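## Task

Place the red earphones inside the small chest's middle drawer and the black earphones inside its bottom drawer; at the end all drawers must be closed and the chest must stand upright.

## Robot and tools

Robot. Two 6-joint arms, left_arm and right_arm, each with a two-finger parallel gripper and a wrist camera. In the scene frame the left base sits near (+0.006, +0.302, +0.003) m and the right base near (+0.001, -0.303, +0.001) m, both almost level and almost unrotated. Scene frame: origin at table-top height midway between the bases, +x out over the table, +z up, left_arm on the +y side. Cameras: cam_head_left, cam_head_right, cam_high, cam_low, cam_left_wrist, cam_right_wrist, each 896x504. The head pair hangs on a beam behind the arms.

Frames. Every hand reading (end_effector_position in metres, end_effector_quat_wxyz) and every offset for an arm uses that arm's own base frame, close to the scene axes. end_effector_position is the point between the finger pads, roughly 1 cm short of the tips. The fingers point along gripper +z and close along gripper y. Rotations turn about the Hand target's position.

execute_actions. Argument "actions": a list of actions; each action is a list of 1 to 15 rows; each row is one control step of 1/30 s. A row is always 14 numbers in [-1, 1]: left_arm dx, dy, dz, rx, ry, rz, opening, then right_arm in the same order. If fewer than 15 rows are given, the last is repeated to fill 15 steps. dx..rz are offsets, not poses: each row is measured from the arm's Hand target at the start of that action, so rows within one action do not add up, but successive actions do. Scale: 1.0 equals 0.6 m of travel or 180 degrees; rx, ry, rz form a single rotation vector. opening is absolute: +1 fully open (0.094 m), -1 shut. To leave an arm alone, give it six zeros and repeat its current opening (a 0 there commands half open). Optional "cameras": names, ["all"], or []; an empty actions list returns images by default and also shows the scene number and task.

move. "target": one 14-number row as above, or up to 15 rows. Every row is an offset from the Hand targets as they stood when the move began, not from the previous row. Gripper paths are straight and all finish together, capped at 10 s. "speed": m/s, 0.002 to 2.9, default 0.25 (turn rate up to twice that in rad/s); one value or one per target. "blend": metres of corner rounding per target, 0 means stop at each. "opening_speed": rate on the -1..+1 scale per second, at least 0.2; use it to close gently. "grip_force": newtons per pad, 10 to 50, one value or one per arm; it persists, and lower values close more slowly. "blocking": false returns after about 0.5 s while motion continues. Opening changes at later targets happen only once everything is at rest there. The result adds a "move:" line: done, off_target, moving, held or fault, plus limits such as paced or held. Done only means within about 10 mm and 2 degrees; it says nothing about contact.

wait: "seconds" 0 to 3600; lets a running move continue. stop: brakes a running move. zoom_image: "camera" and "region" [x0, y0, x1, y1] in pixels of the latest image, no more than 504 on a side. read_manual: licence text only. finished_scene: "scene" 1 or 2; it is final and passes to the next scene, so only call it once the earphones are in and every drawer is shut.

Reading results. "Hand target" is the last commanded pose after clipping; next offsets start from it. The gripper often settles short or low, especially far out; check the measured position and tilt and send the remaining distance as a new offset. Orientation commands are clipped to 40 degrees from the measured pose each step. grip_measured uses the opening scale; empty it reads a little wide, and on a held part slightly narrower than the part. The last Joint positions number is the opening in metres. Joint velocities may say "within noise". Joint torques carry offsets and noise; joints 1 to 3 wrap around at ±28 N m. "Tool commands" lists current gripper commands. Calls that ran actions list step-by-step positions. Watch for MOTOR HOT and FAULT lines.

Cautions. Nothing may leave the table, including being set down off it. Do not drop parts, release them while moving, or ram the chest, table or fixtures (bar, base spacers, rear plate, low rail). Pushing far past a contact, or moving fast into it, presses hard; to stop a press, command back past the gripper. The earphones may be soft: close slowly and only as far as needed, and let go by commanding an opening well above grip_measured. Keep the arms, grippers and wrist cameras apart; the clearance check does not guard grippers against each other, and gripping the other arm's fingers counts as a collision. Do not route a path near an arm's own base; it can whip the elbow around. Keep the chest upright while pulling or pushing drawers, perhaps steadying it with the other arm. Loose objects may occasionally get nudged by the scene. Holding loads, staying stretched or pushing against something unreachable heats motors: 75 °C warns, 90 °C folds that arm for the rest of the scene, 100 °C lets it drop.

Each tool is called by a JSON object that holds its "fn" and its "kwargs".

## Session

{"fn": "execute_actions", "kwargs": {"actions": []}}

Scene clock: 0.00 s.
left_arm: end_effector_position=(+0.3869, +0.0351, +0.0865) grip_measured=+1.000 end_effector_quat_wxyz=(+0.572, -0.073, +0.815, +0.055) | right_arm: end_effector_position=(+0.3954, -0.0195, +0.0701) grip_measured=+1.000 end_effector_quat_wxyz=(+0.532, +0.032, +0.842, -0.088)
Joint positions: left_arm=[0.022 1.538 0.341 0.844 -0.153 -0.05 0.094] | right_arm=[0.051 1.586 0.413 0.729 0.229 -0.017 0.094]
Joint velocities: within noise
Joint torques (N m): no reading
Heat: left arm: 27 °C; right arm: 26 °C.
Hand target: left_arm +0.3909, +0.0354, +0.0963; +0.584, -0.074, +0.806, +0.054 | right_arm +0.3984, -0.0195, +0.0749; +0.538, +0.033, +0.838, -0.087
Tool commands: left_gripper/opening=+1.0 right_gripper/opening=+1.0

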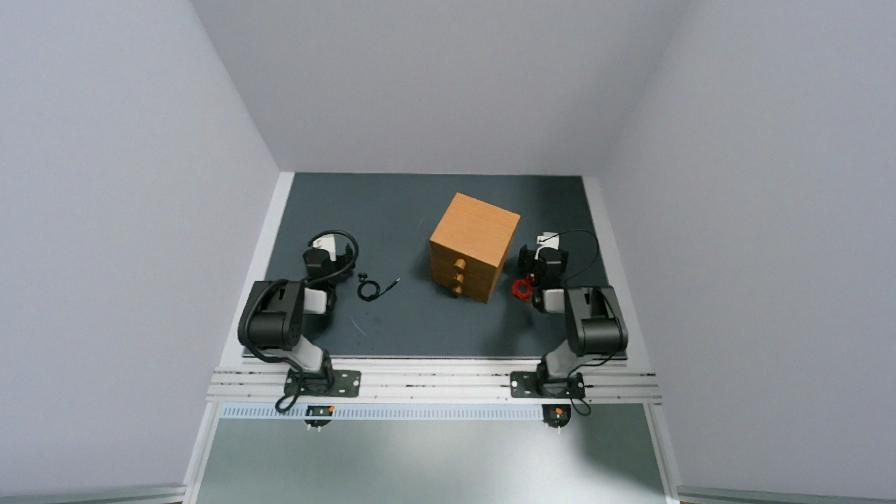

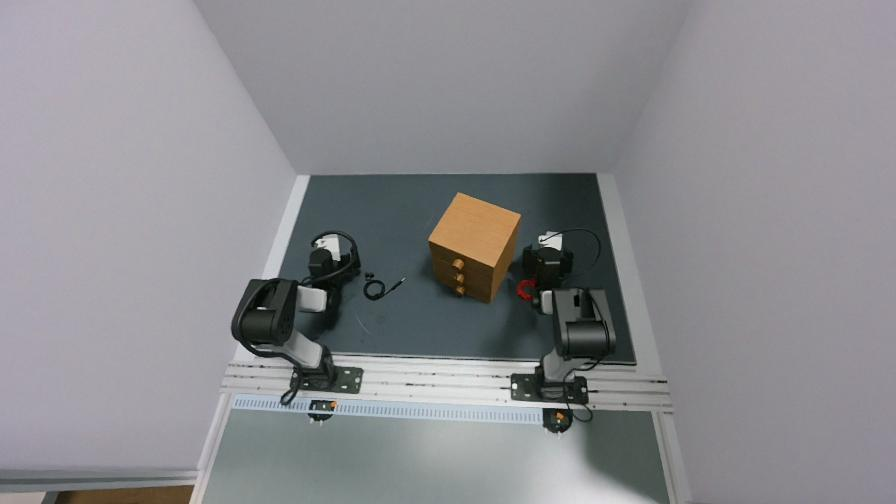

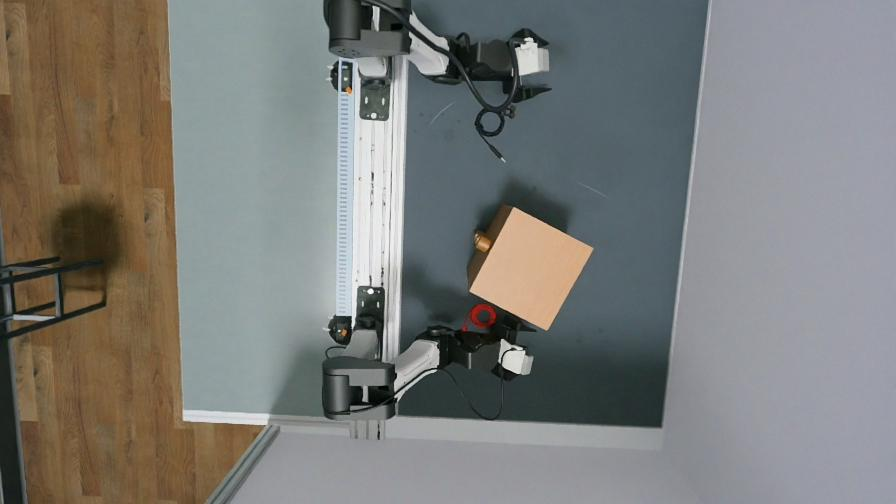

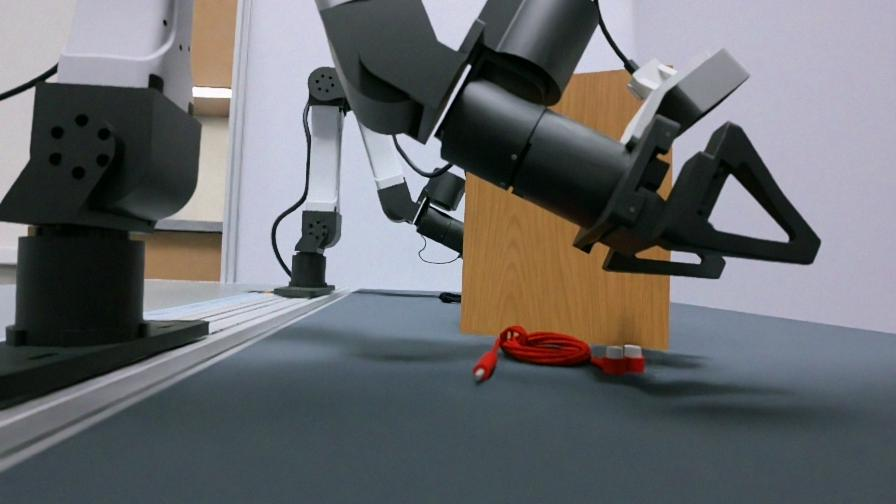

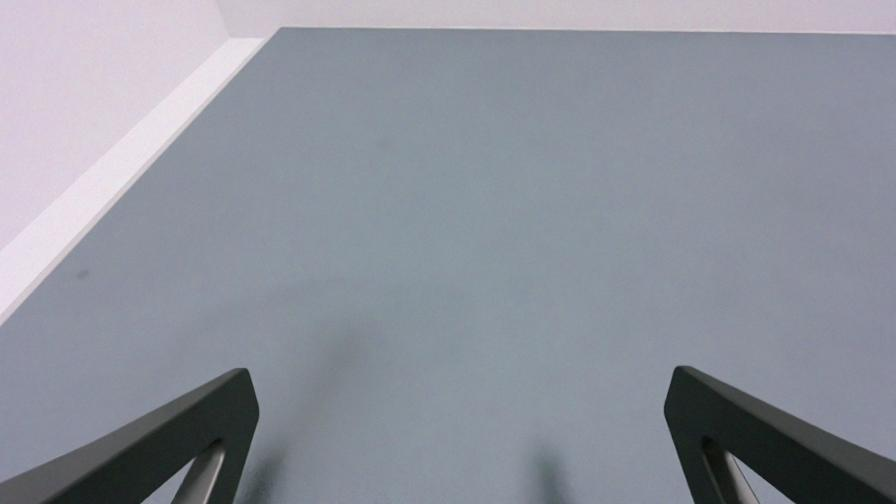

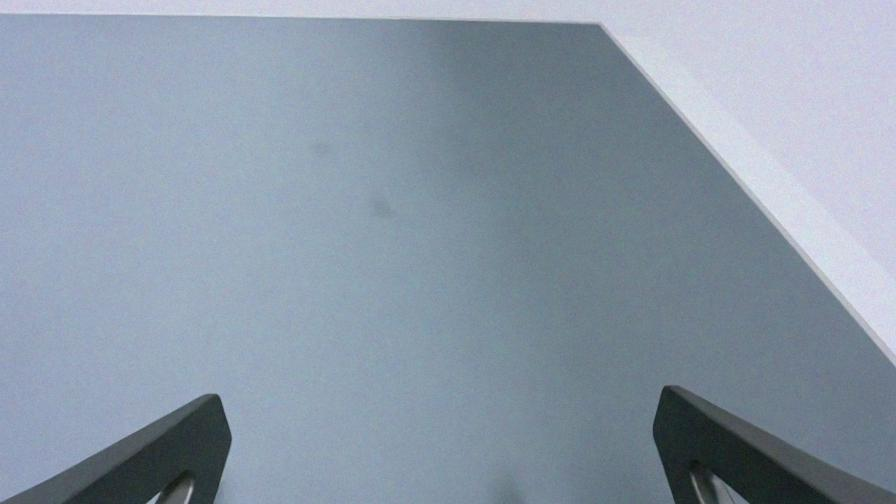

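{"fn": "zoom_image", "kwargs": {"camera": "cam_head_left", "region": [320, 180, 620, 350]}}

{"fn": "zoom_image", "kwargs": {"camera": "cam_high", "region": [320, 0, 620, 430]}}

{"fn": "zoom_image", "kwargs": {"camera": "cam_head_right", "region": [320, 180, 620, 350]}}

Scaled by 1.680 from the camera's image (finer frame: 1280x720).

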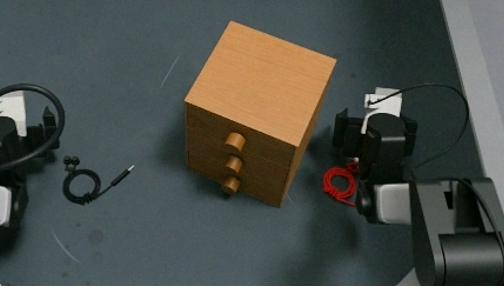

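Scaled by 1.172 from the camera's image (finer frame: 1280x720).

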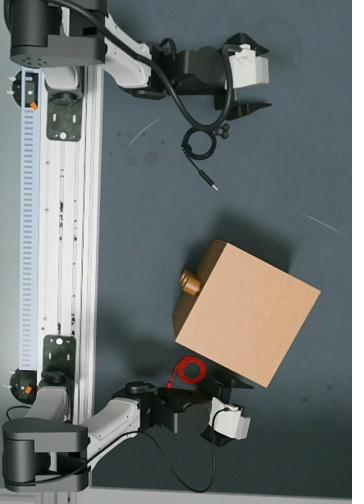

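Scaled by 1.680 from the camera's image (finer frame: 1280x720).

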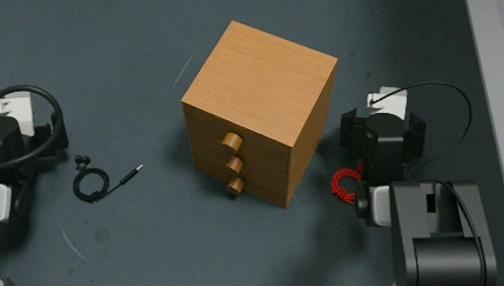

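{"fn": "move", "kwargs": {"target": [-0.395,-0.655,0.095,-0.003,-0.0175,-0.214,1,-0.2265,0.0433,0.13,0.24,0.2946,-0.2723,1], "speed": 0.35, "cameras": ["all"]}}

Scene clock: 7.67 s.
left_arm: end_effector_position=(+0.1549, -0.3484, +0.1402) grip_measured=+1.000 end_effector_quat_wxyz=(+0.584, +0.212, +0.773, -0.130) | right_arm: end_effector_position=(+0.2578, +0.0057, +0.1500) grip_measured=+1.000 end_effector_quat_wxyz=(+0.003, +0.494, +0.870, -0.006)
Joint positions: left_arm=[-1.543 1.509 0.636 0.331 -0.988 -0.418 0.094] | right_arm=[0.031 1.52 1.362 -1.414 0.013 1.064 0.094]
Joint torques (N m): left_arm=[-0.34 -4.79 8.32 1.78 -0.61 -0.18] | right_arm=[-0.2 -4.34 8.14 0.22 -0.04 0.16]
Heat: left arm: 28 °C; right arm: 26 °C.
Hand target: left_arm +0.1539, -0.3576, +0.1533; +0.591, +0.192, +0.770, -0.148 | right_arm +0.2625, +0.0065, +0.1529; +0.000, +0.500, +0.866, -0.001
Off the commanded pose: left_arm 0.016 m, 3 deg | right_arm 0.006 m, 1 deg.
move: off_target (left_arm)

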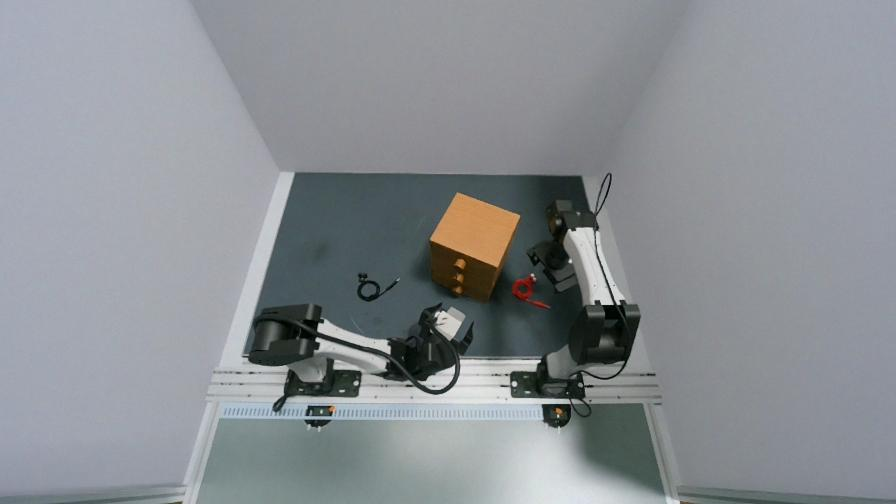

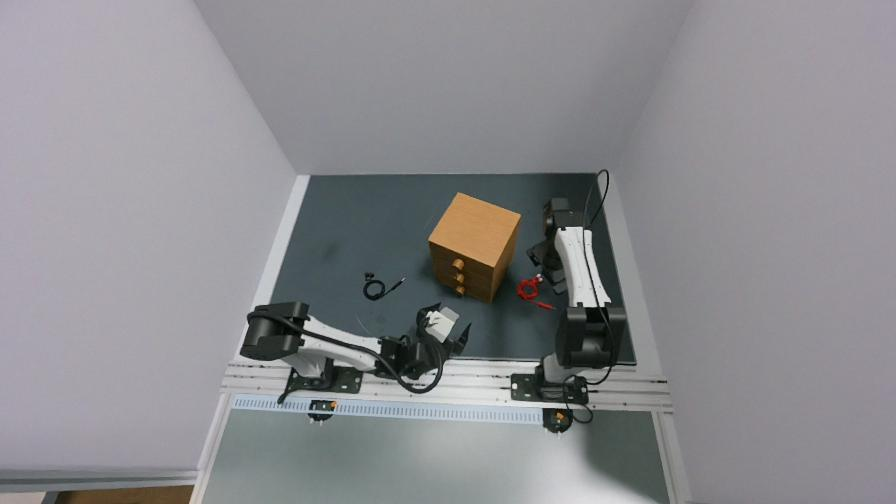

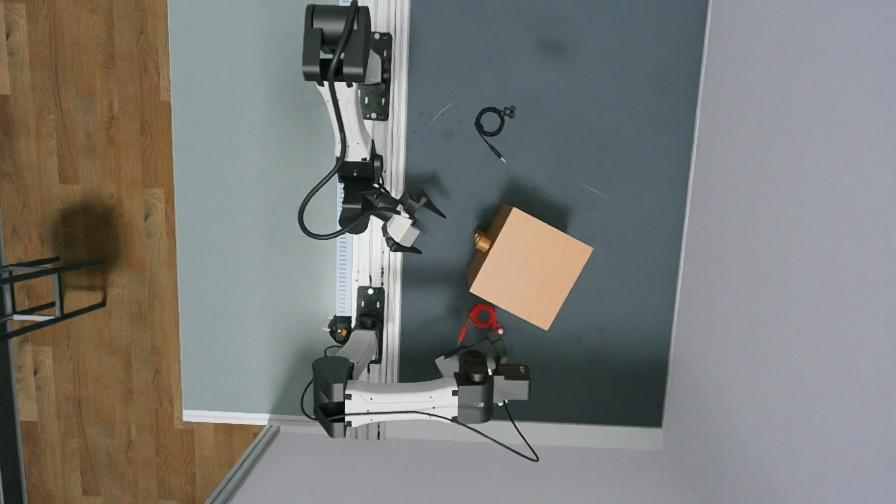

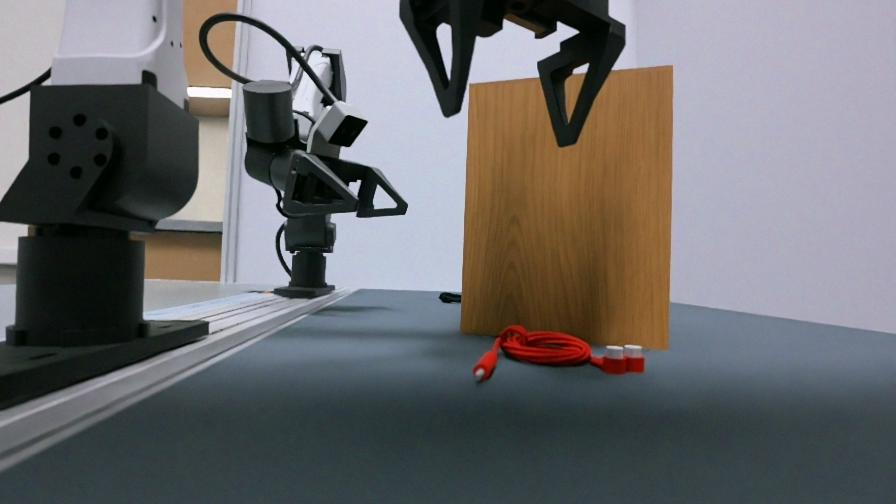

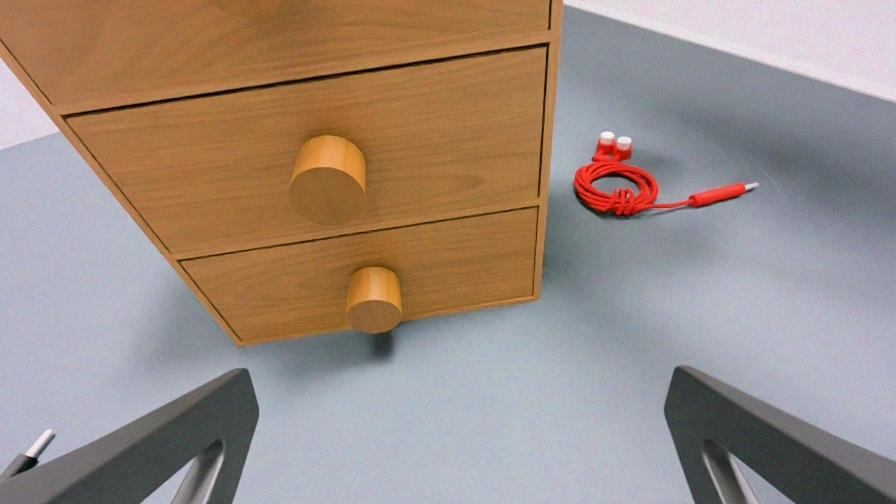

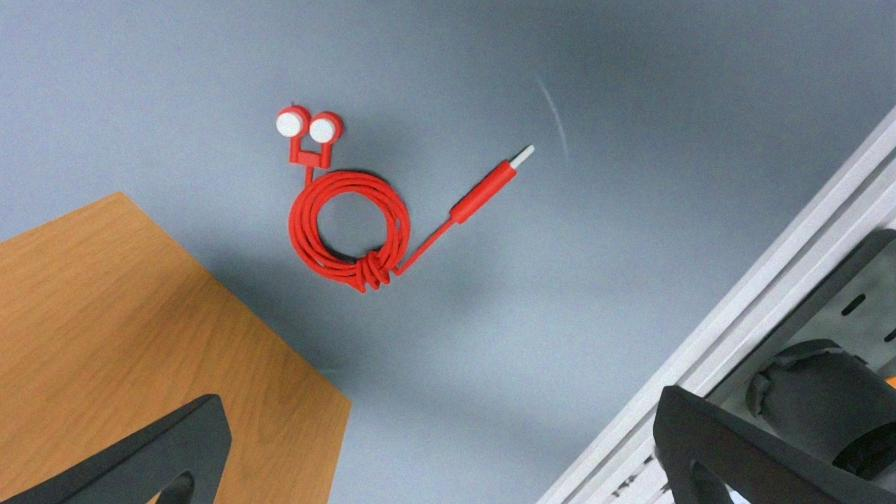

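{"fn": "move", "kwargs": {"target": [0.1067,0.0263,-0.0203,-0.04,-0.0733,0.0167,1,0.0687,0.016,-0.1,0,0,0.389,1], "speed": 0.3, "cameras": ["cam_left_wrist","cam_right_wrist","cam_low","cam_head_right"]}}

Scene clock: 16.77 s.
left_arm: end_effector_position=(+0.2167, -0.3428, +0.1364) grip_measured=+1.000 end_effector_quat_wxyz=(+0.683, +0.160, +0.699, -0.140) | right_arm: end_effector_position=(+0.3021, +0.0131, +0.1023) grip_measured=+1.000 end_effector_quat_wxyz=(+0.006, -0.082, +0.997, -0.007)
Joint positions: left_arm=[-1.358 1.828 0.494 1.287 -0.93 -0.015 0.094] | right_arm=[0.051 1.678 1.336 -1.215 0.013 -0.113 0.094]
Joint torques (N m): left_arm=[1.11 -5.81 2.89 2.58 0.08 -0.03] | right_arm=[0.59 -5.68 4.59 0.64 -0.04 -0.01]
Heat: left arm: 29 °C; right arm: 28 °C.
Hand target: left_arm +0.2180, -0.3417, +0.1412; +0.690, +0.150, +0.691, -0.157 | right_arm +0.3037, +0.0159, +0.0930; +0.000, -0.087, +0.996, -0.001
Off the commanded pose: left_arm 0.005 m, 3 deg | right_arm 0.010 m, 1 deg.
move: off_target (left_arm)
Images, in order (width x height): cam_head_right 896x504, cam_low 896x504, cam_left_wrist 896x504, cam_right_wrist 896x504.

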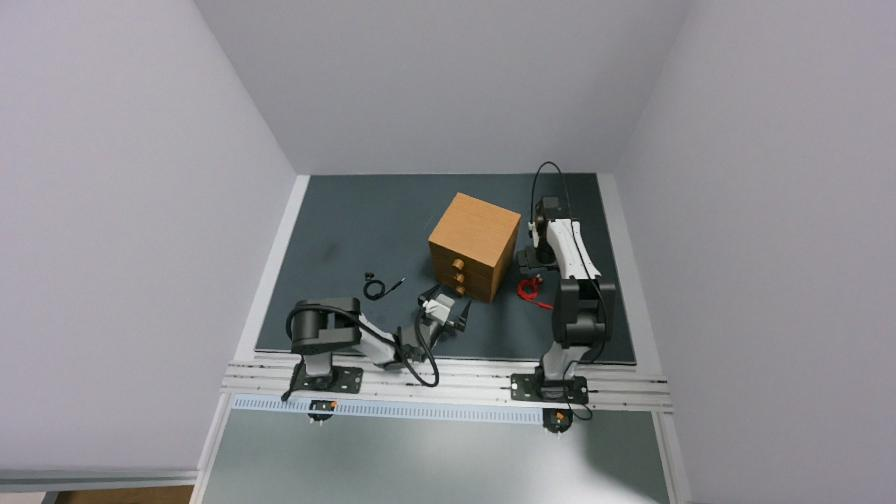

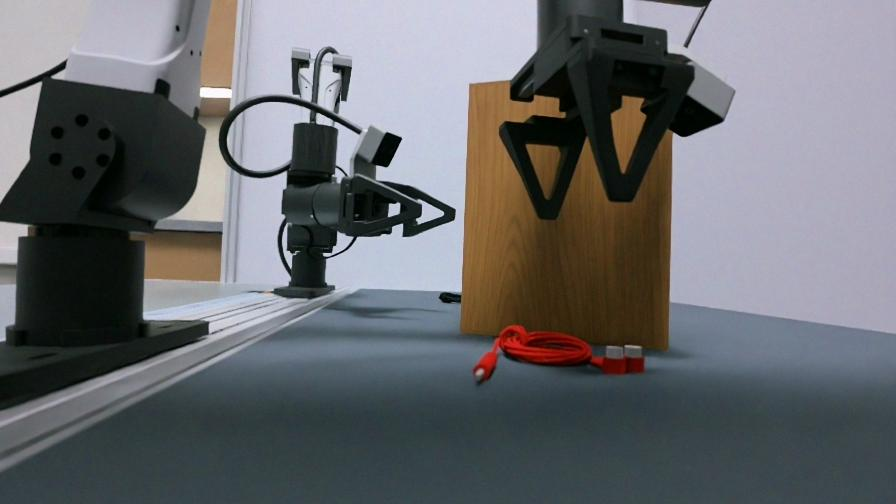

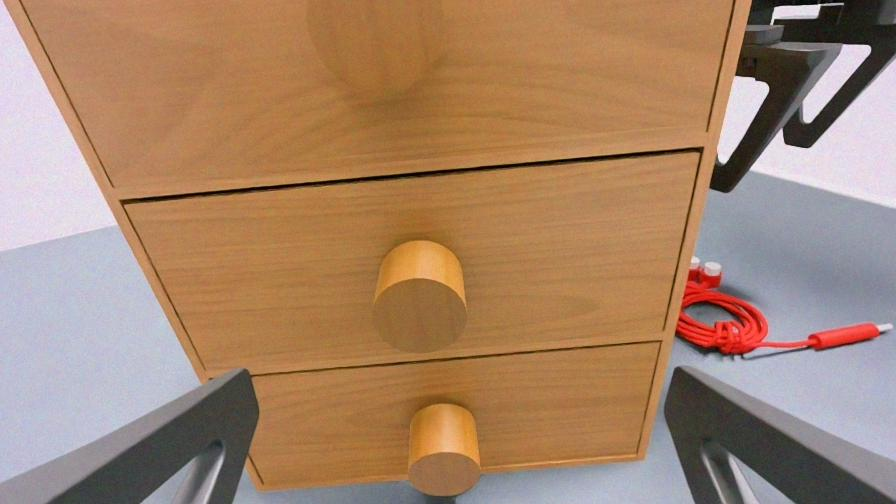

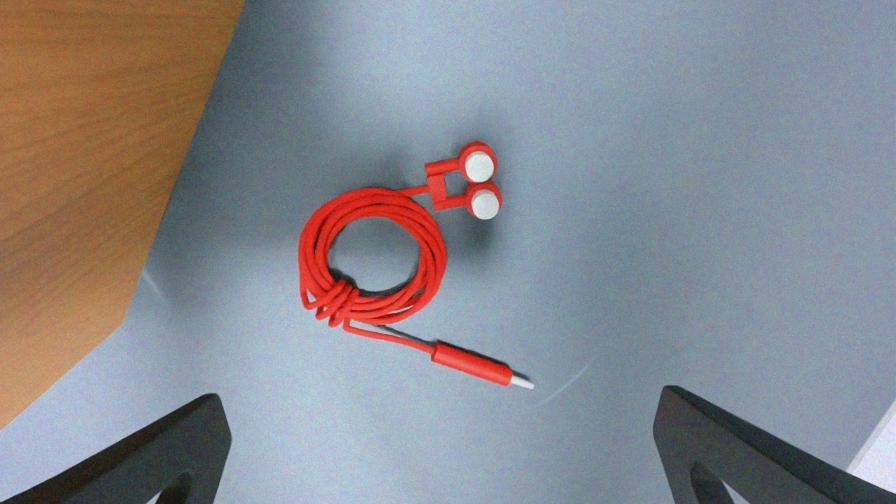

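{"fn": "move", "kwargs": {"target": [[0.1113,-0.032,-0.014,0,0,0,1,-0.015,0.0062,-0.155,0,0,0,-0.106],[0.1113,-0.032,-0.014,0,0,0,-0.6,-0.015,0.0062,-0.155,0,0,0,-0.106]], "speed": 0.12, "cameras": ["cam_left_wrist","cam_right_wrist","cam_low"]}}

Scene clock: 20.43 s.
left_arm: end_effector_position=(+0.2779, -0.3530, +0.1164) grip_measured=-0.490 end_effector_quat_wxyz=(+0.675, +0.170, +0.705, -0.133) | right_arm: end_effector_position=(+0.2961, +0.0164, +0.0087) grip_measured=-0.104 end_effector_quat_wxyz=(+0.006, -0.088, +0.996, -0.006)
Joint positions: left_arm=[-1.166 1.963 0.605 1.288 -0.734 -0.005 0.024] | right_arm=[0.063 1.76 1.042 -0.84 0.012 -0.114 0.042]
Joint torques (N m): left_arm=[1.4 -6.93 6.5 2.44 0.06 -0.06] | right_arm=[0.83 -5.87 4.07 0.64 -0.04 0.13]
Heat: left arm: 29 °C; right arm: 28 °C.
Hand target: left_arm +0.2848, -0.3609, +0.1327; +0.690, +0.150, +0.691, -0.157 | right_arm +0.2947, +0.0197, -0.0001; +0.000, -0.087, +0.996, -0.001
Off the commanded pose: left_arm 0.019 m, 4 deg | right_arm 0.009 m, 1 deg.
move: off_target (left_arm); target 2's new opening was sent with left_arm's hand 0.020 m and 4 deg from that target
Images, in order (width x height): cam_low 896x504, cam_left_wrist 896x504, cam_right_wrist 896x504.

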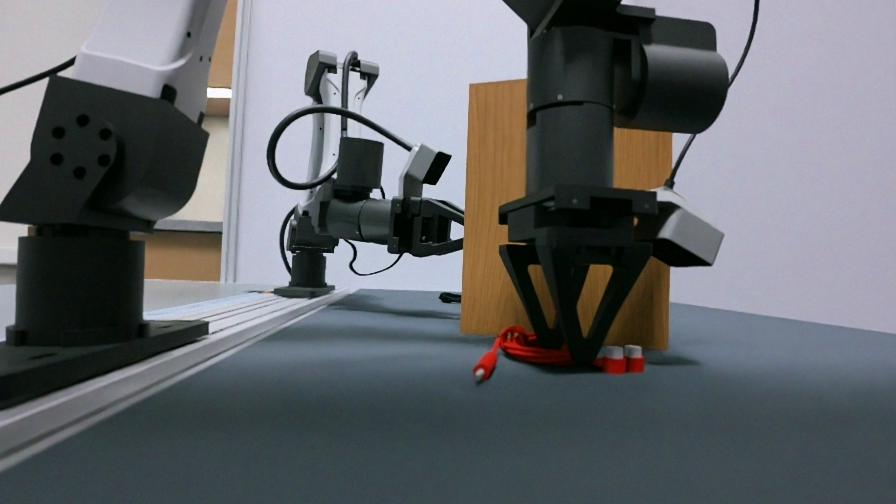

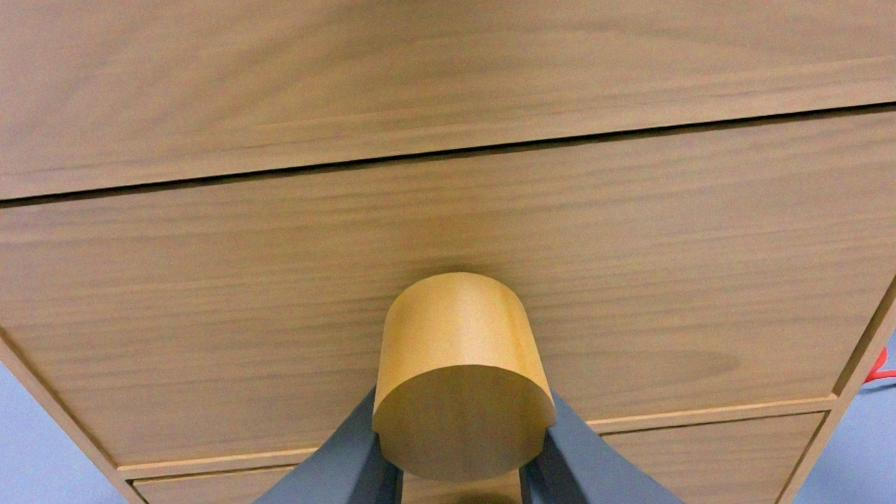

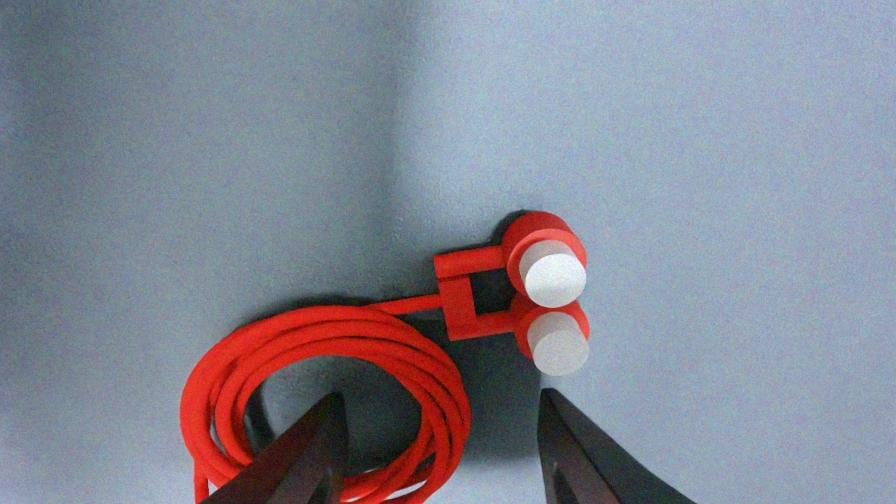

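{"fn": "move", "kwargs": {"target": [[0,0,0,0,0,0,0.2,0,0,-0.002,0,0,0,-0.106],[0.004,-0.004,0.02,-0.01,-0.018,0,0.2,0,0,-0.002,0,0,0,-0.9],[0.004,-0.004,0.02,-0.01,-0.018,0,-0.7,0,0,-0.002,0,0,0,-0.9]], "speed": 0.12, "grip_force": [50, 30], "cameras": ["cam_left_wrist","cam_right_wrist","cam_low"]}}

Scene clock: 25.50 s.
left_arm: end_effector_position=(+0.2794, -0.3528, +0.1165) grip_measured=-0.500 end_effector_quat_wxyz=(+0.685, +0.175, +0.696, -0.126) | right_arm: end_effector_position=(+0.2973, +0.0165, +0.0087) grip_measured=-0.895 end_effector_quat_wxyz=(+0.008, -0.088, +0.996, -0.006)
Joint positions: left_arm=[-1.163 1.992 0.605 1.347 -0.734 0.038 0.023] | right_arm=[0.063 1.76 1.042 -0.835 0.012 -0.114 0.005]
Joint torques (N m): left_arm=[1.5 -7.1 7.05 2.93 0.15 0.02] | right_arm=[0.83 -5.7 3.86 0.64 -0.04 0.14]
Heat: left arm: 30 °C; right arm: 28 °C.
Hand target: left_arm +0.2872, -0.3633, +0.1447; +0.711, +0.143, +0.669, -0.163 | right_arm +0.2948, +0.0197, -0.0013; +0.000, -0.087, +0.996, -0.001
Off the commanded pose: left_arm 0.031 m, 7 deg | right_arm 0.011 m, 1 deg.
grip_force (N): 50, 30
move: off_target (left_arm, right_arm); target 2's new opening was sent with right_arm's hand 0.011 m and 1 deg from that target; target 3's new opening was sent with left_arm's hand 0.032 m and 7 deg from that target
Images, in order (width x height): cam_low 896x504, cam_left_wrist 896x504, cam_right_wrist 896x504.

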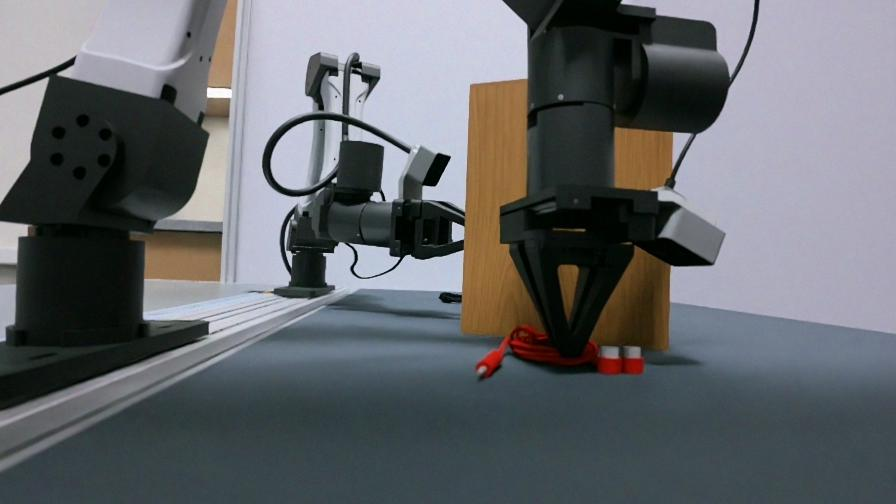

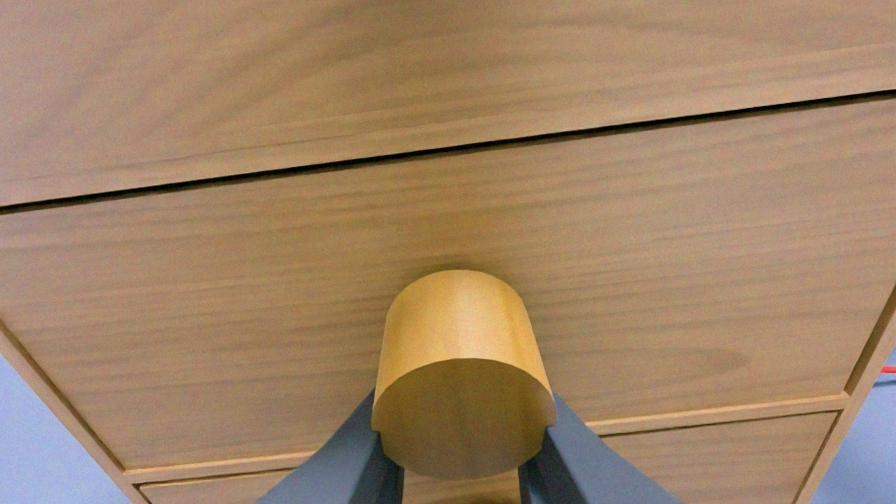

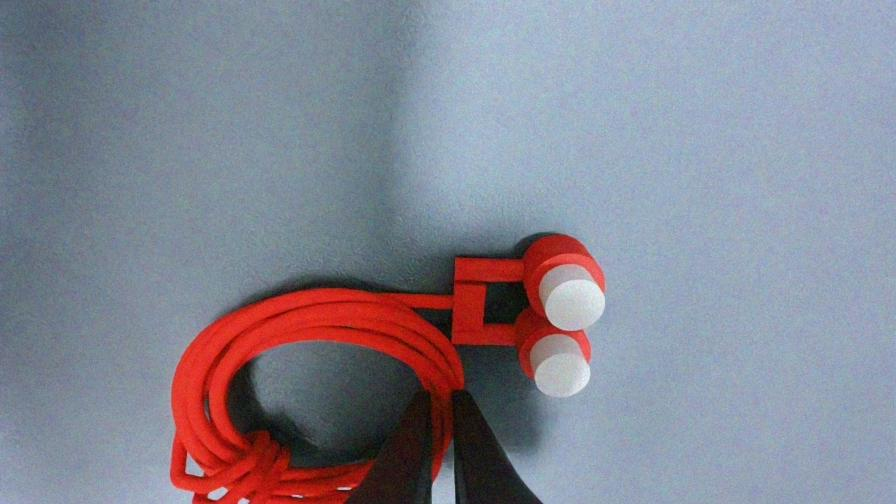

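{"fn": "move", "kwargs": {"target": [-0.2,0.075,-0.02,0.01,0.018,0,-0.8,-0.02,0,0.36,0,0,0,-1], "speed": 0.12, "cameras": ["all"]}}

Scene clock: 28.40 s.
left_arm: end_effector_position=(+0.1747, -0.3140, +0.1131) grip_measured=-0.500 end_effector_quat_wxyz=(+0.681, +0.171, +0.703, -0.113) | right_arm: end_effector_position=(+0.2822, +0.0164, +0.2024) grip_measured=-0.936 end_effector_quat_wxyz=(+0.037, -0.089, +0.995, -0.007)
Joint positions: left_arm=[-1.51 1.842 0.362 1.375 -1.104 -0.021 0.023] | right_arm=[0.066 1.58 1.63 -1.546 0.012 -0.112 0.003]
Joint torques (N m): left_arm=[-1.35 -8.7 2.61 2.59 -0.03 0.02] | right_arm=[0.85 -8.23 7.77 0.46 -0.03 0.14]
Heat: left arm: 30 °C; right arm: 29 °C.
Hand target: left_arm +0.1672, -0.3183, +0.1328; +0.690, +0.150, +0.691, -0.157 | right_arm +0.2827, +0.0197, +0.2148; +0.000, -0.087, +0.996, -0.001
Off the commanded pose: left_arm 0.022 m, 6 deg | right_arm 0.013 m, 4 deg.
joint sent to its limit (right arm) — joint 4 (wrist pitch), lower limit. The joint targets are off in orientation, not in position.
grip_force (N): 50, 30
move: off_target (left_arm, right_arm)

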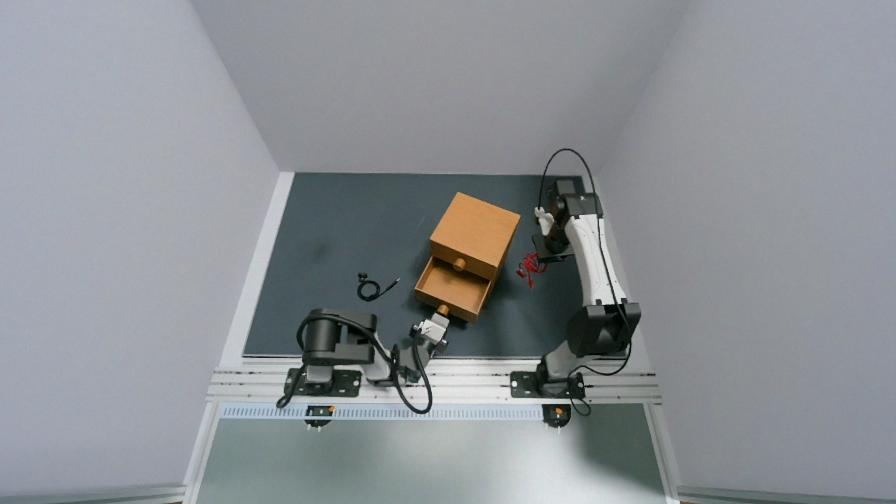

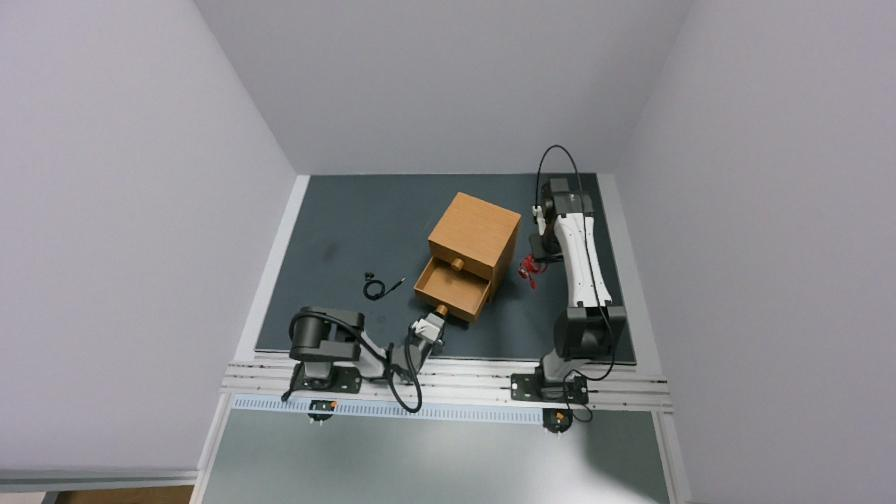

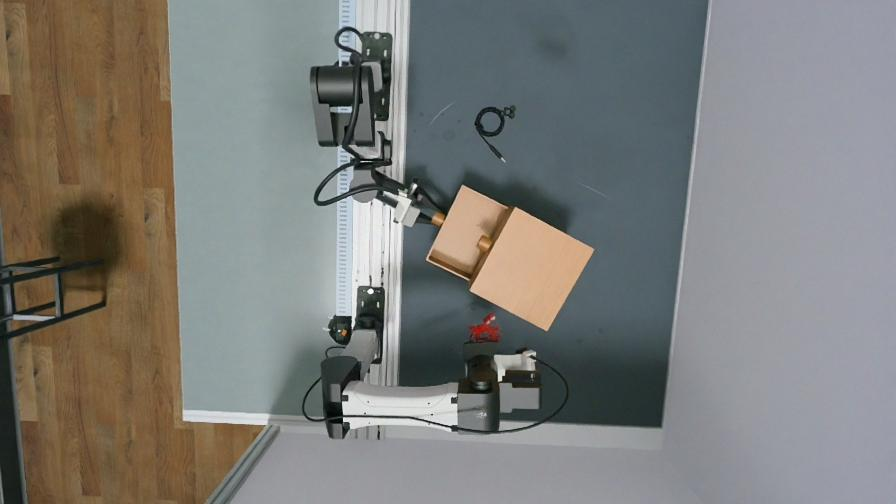

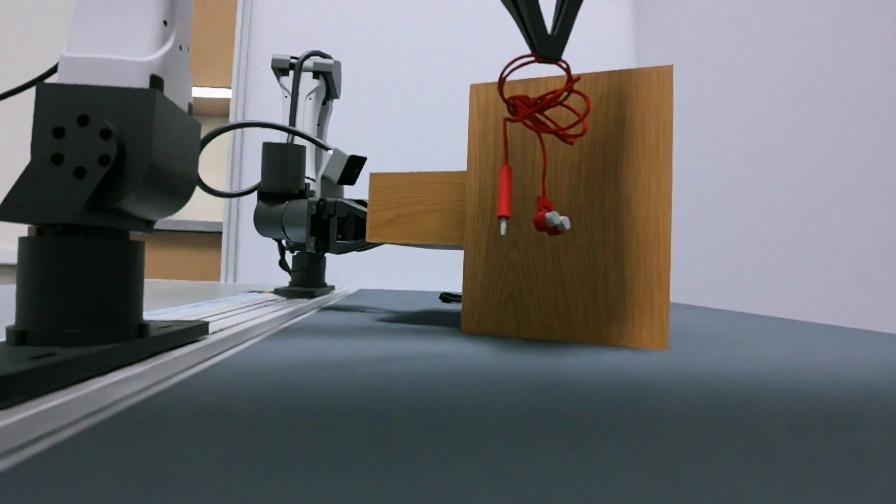

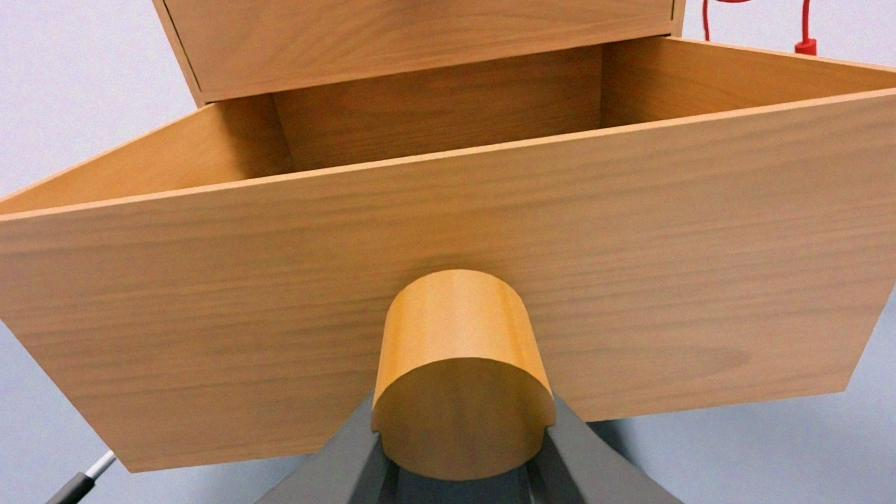

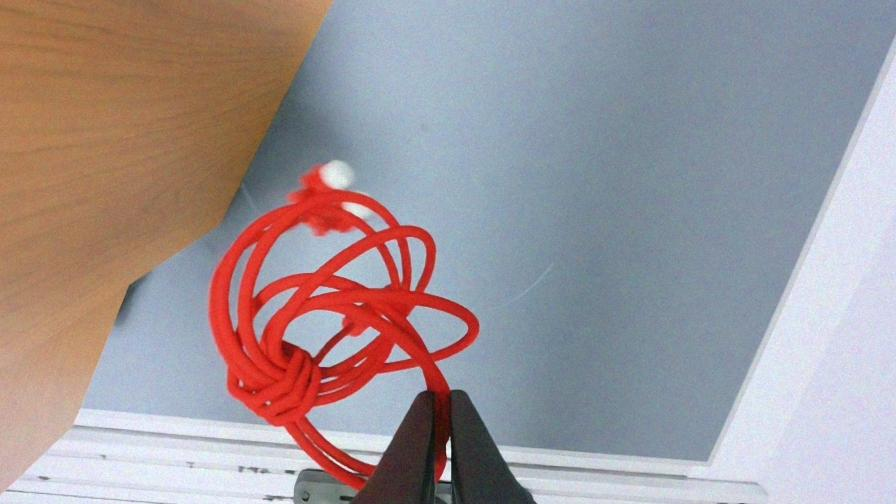

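{"fn": "move", "kwargs": {"target": [[0,0,0,0,0,0,0.1,-0.1545,0.0505,0.175,0.092,-0.2921,0.0769,-1],[-0.11,0.14,0,0,0,0,0.1,-0.15,0.3338,0.2,0.092,-0.2921,0.0769,-1],[-0.11,0.14,0,0,0,0,0.1,-0.0945,0.3738,0.2,0.092,-0.2921,0.0769,-1]], "speed": 0.25, "blend": [0,0.02,0], "cameras": ["all"]}}

Scene clock: 35.80 s.
left_arm: end_effector_position=(+0.1026, -0.2365, +0.1280) grip_measured=+0.098 end_effector_quat_wxyz=(+0.690, +0.169, +0.691, -0.134) | right_arm: end_effector_position=(+0.2242, +0.2427, +0.3270) grip_measured=-0.936 end_effector_quat_wxyz=(+0.445, -0.200, +0.867, +0.099)
Joint positions: left_arm=[-1.897 1.565 0.08 1.369 -1.465 -0.067 0.052] | right_arm=[1.082 1.213 1.457 -0.974 0.504 0.401 0.003]
Joint torques (N m): left_arm=[-0.57 -4.52 2.1 1.93 -0.25 -0.17] | right_arm=[0.8 -2.62 8.62 1.8 0.36 0.15]
Heat: left arm: 30 °C; right arm: 29 °C.
Hand target: left_arm +0.1011, -0.2344, +0.1328; +0.690, +0.150, +0.691, -0.157 | right_arm +0.2260, +0.2440, +0.3348; +0.451, -0.192, +0.866, +0.099
Off the commanded pose: left_arm 0.005 m, 3 deg | right_arm 0.008 m, 1 deg.
grip_force (N): 50, 30
move: off_target (left_arm)

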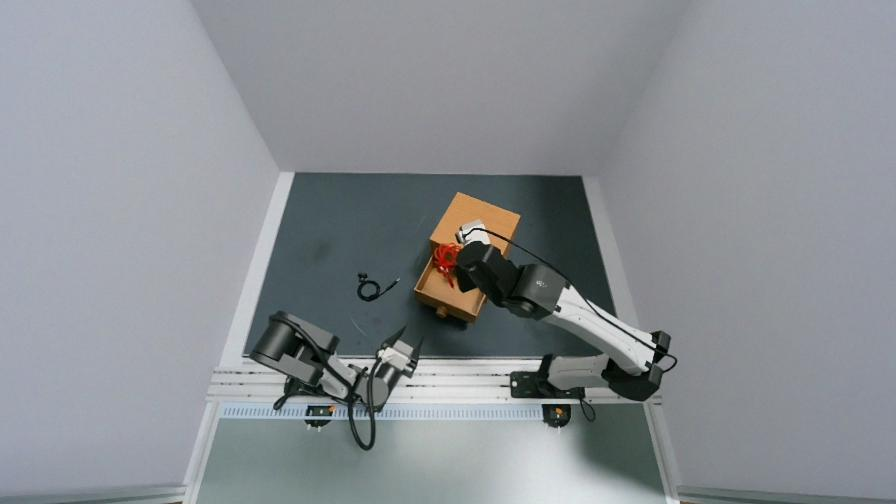

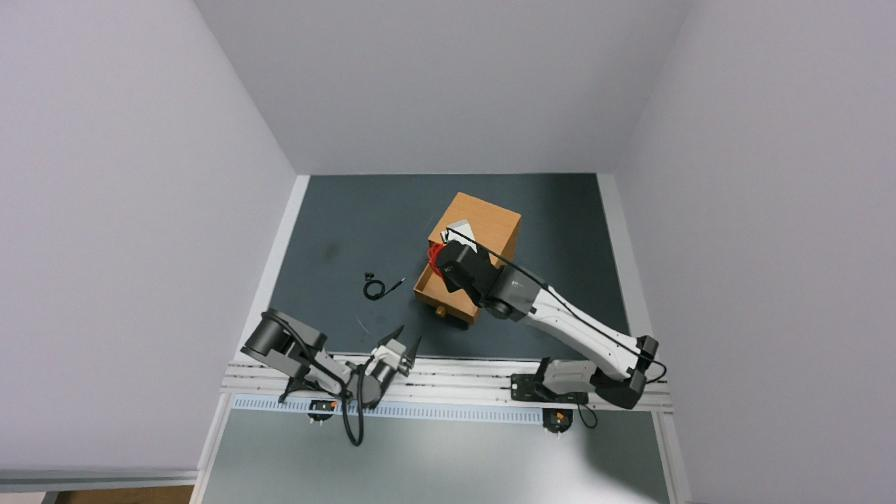

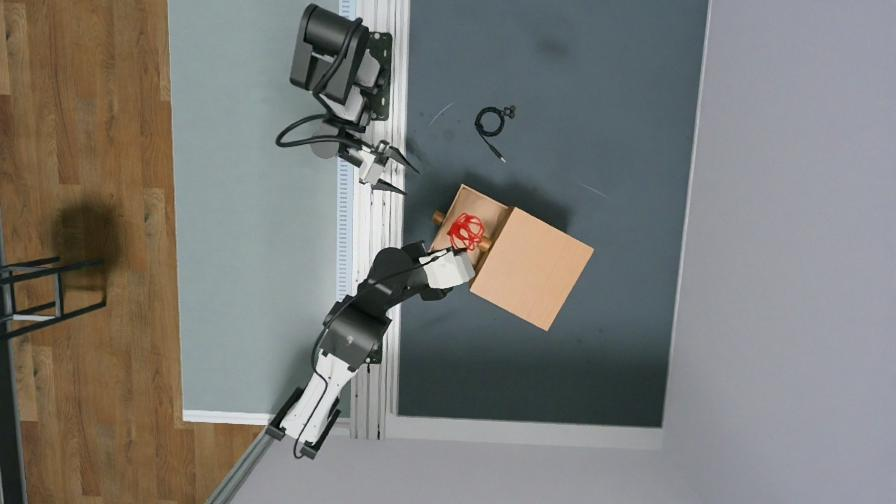

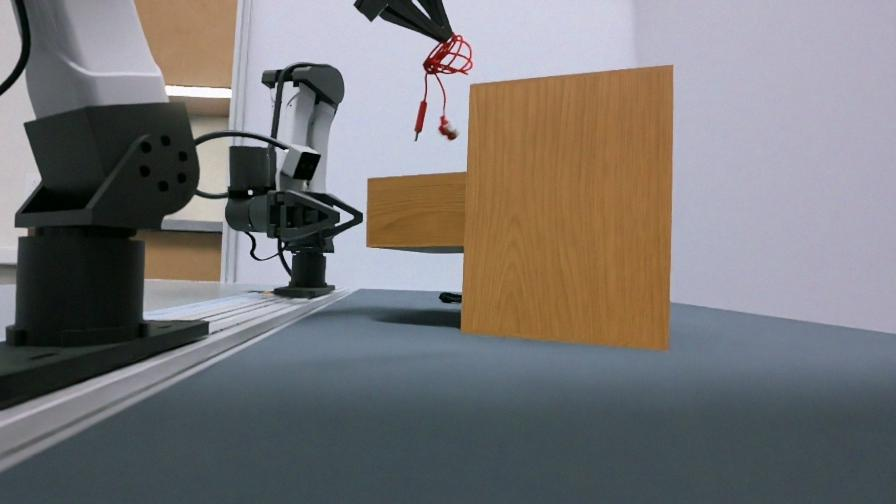

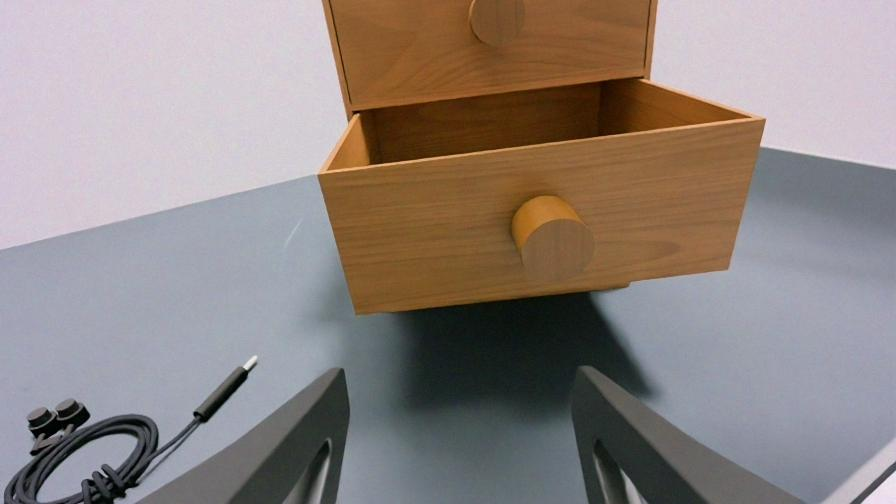

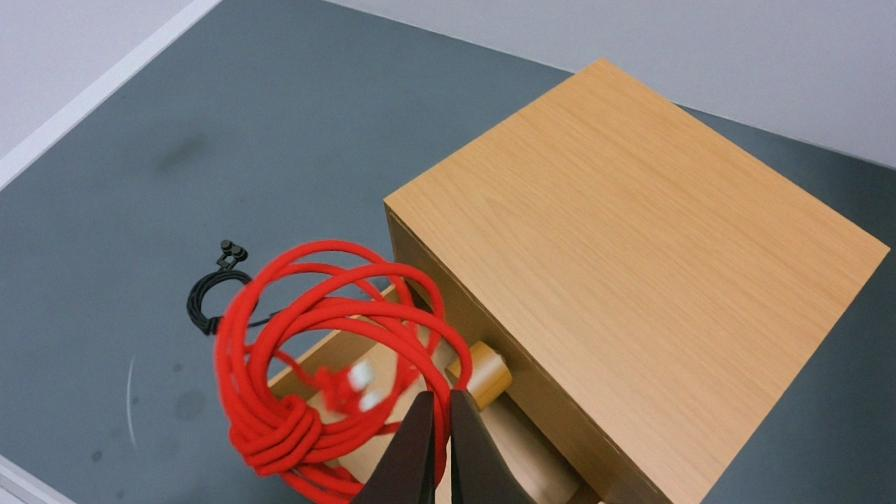

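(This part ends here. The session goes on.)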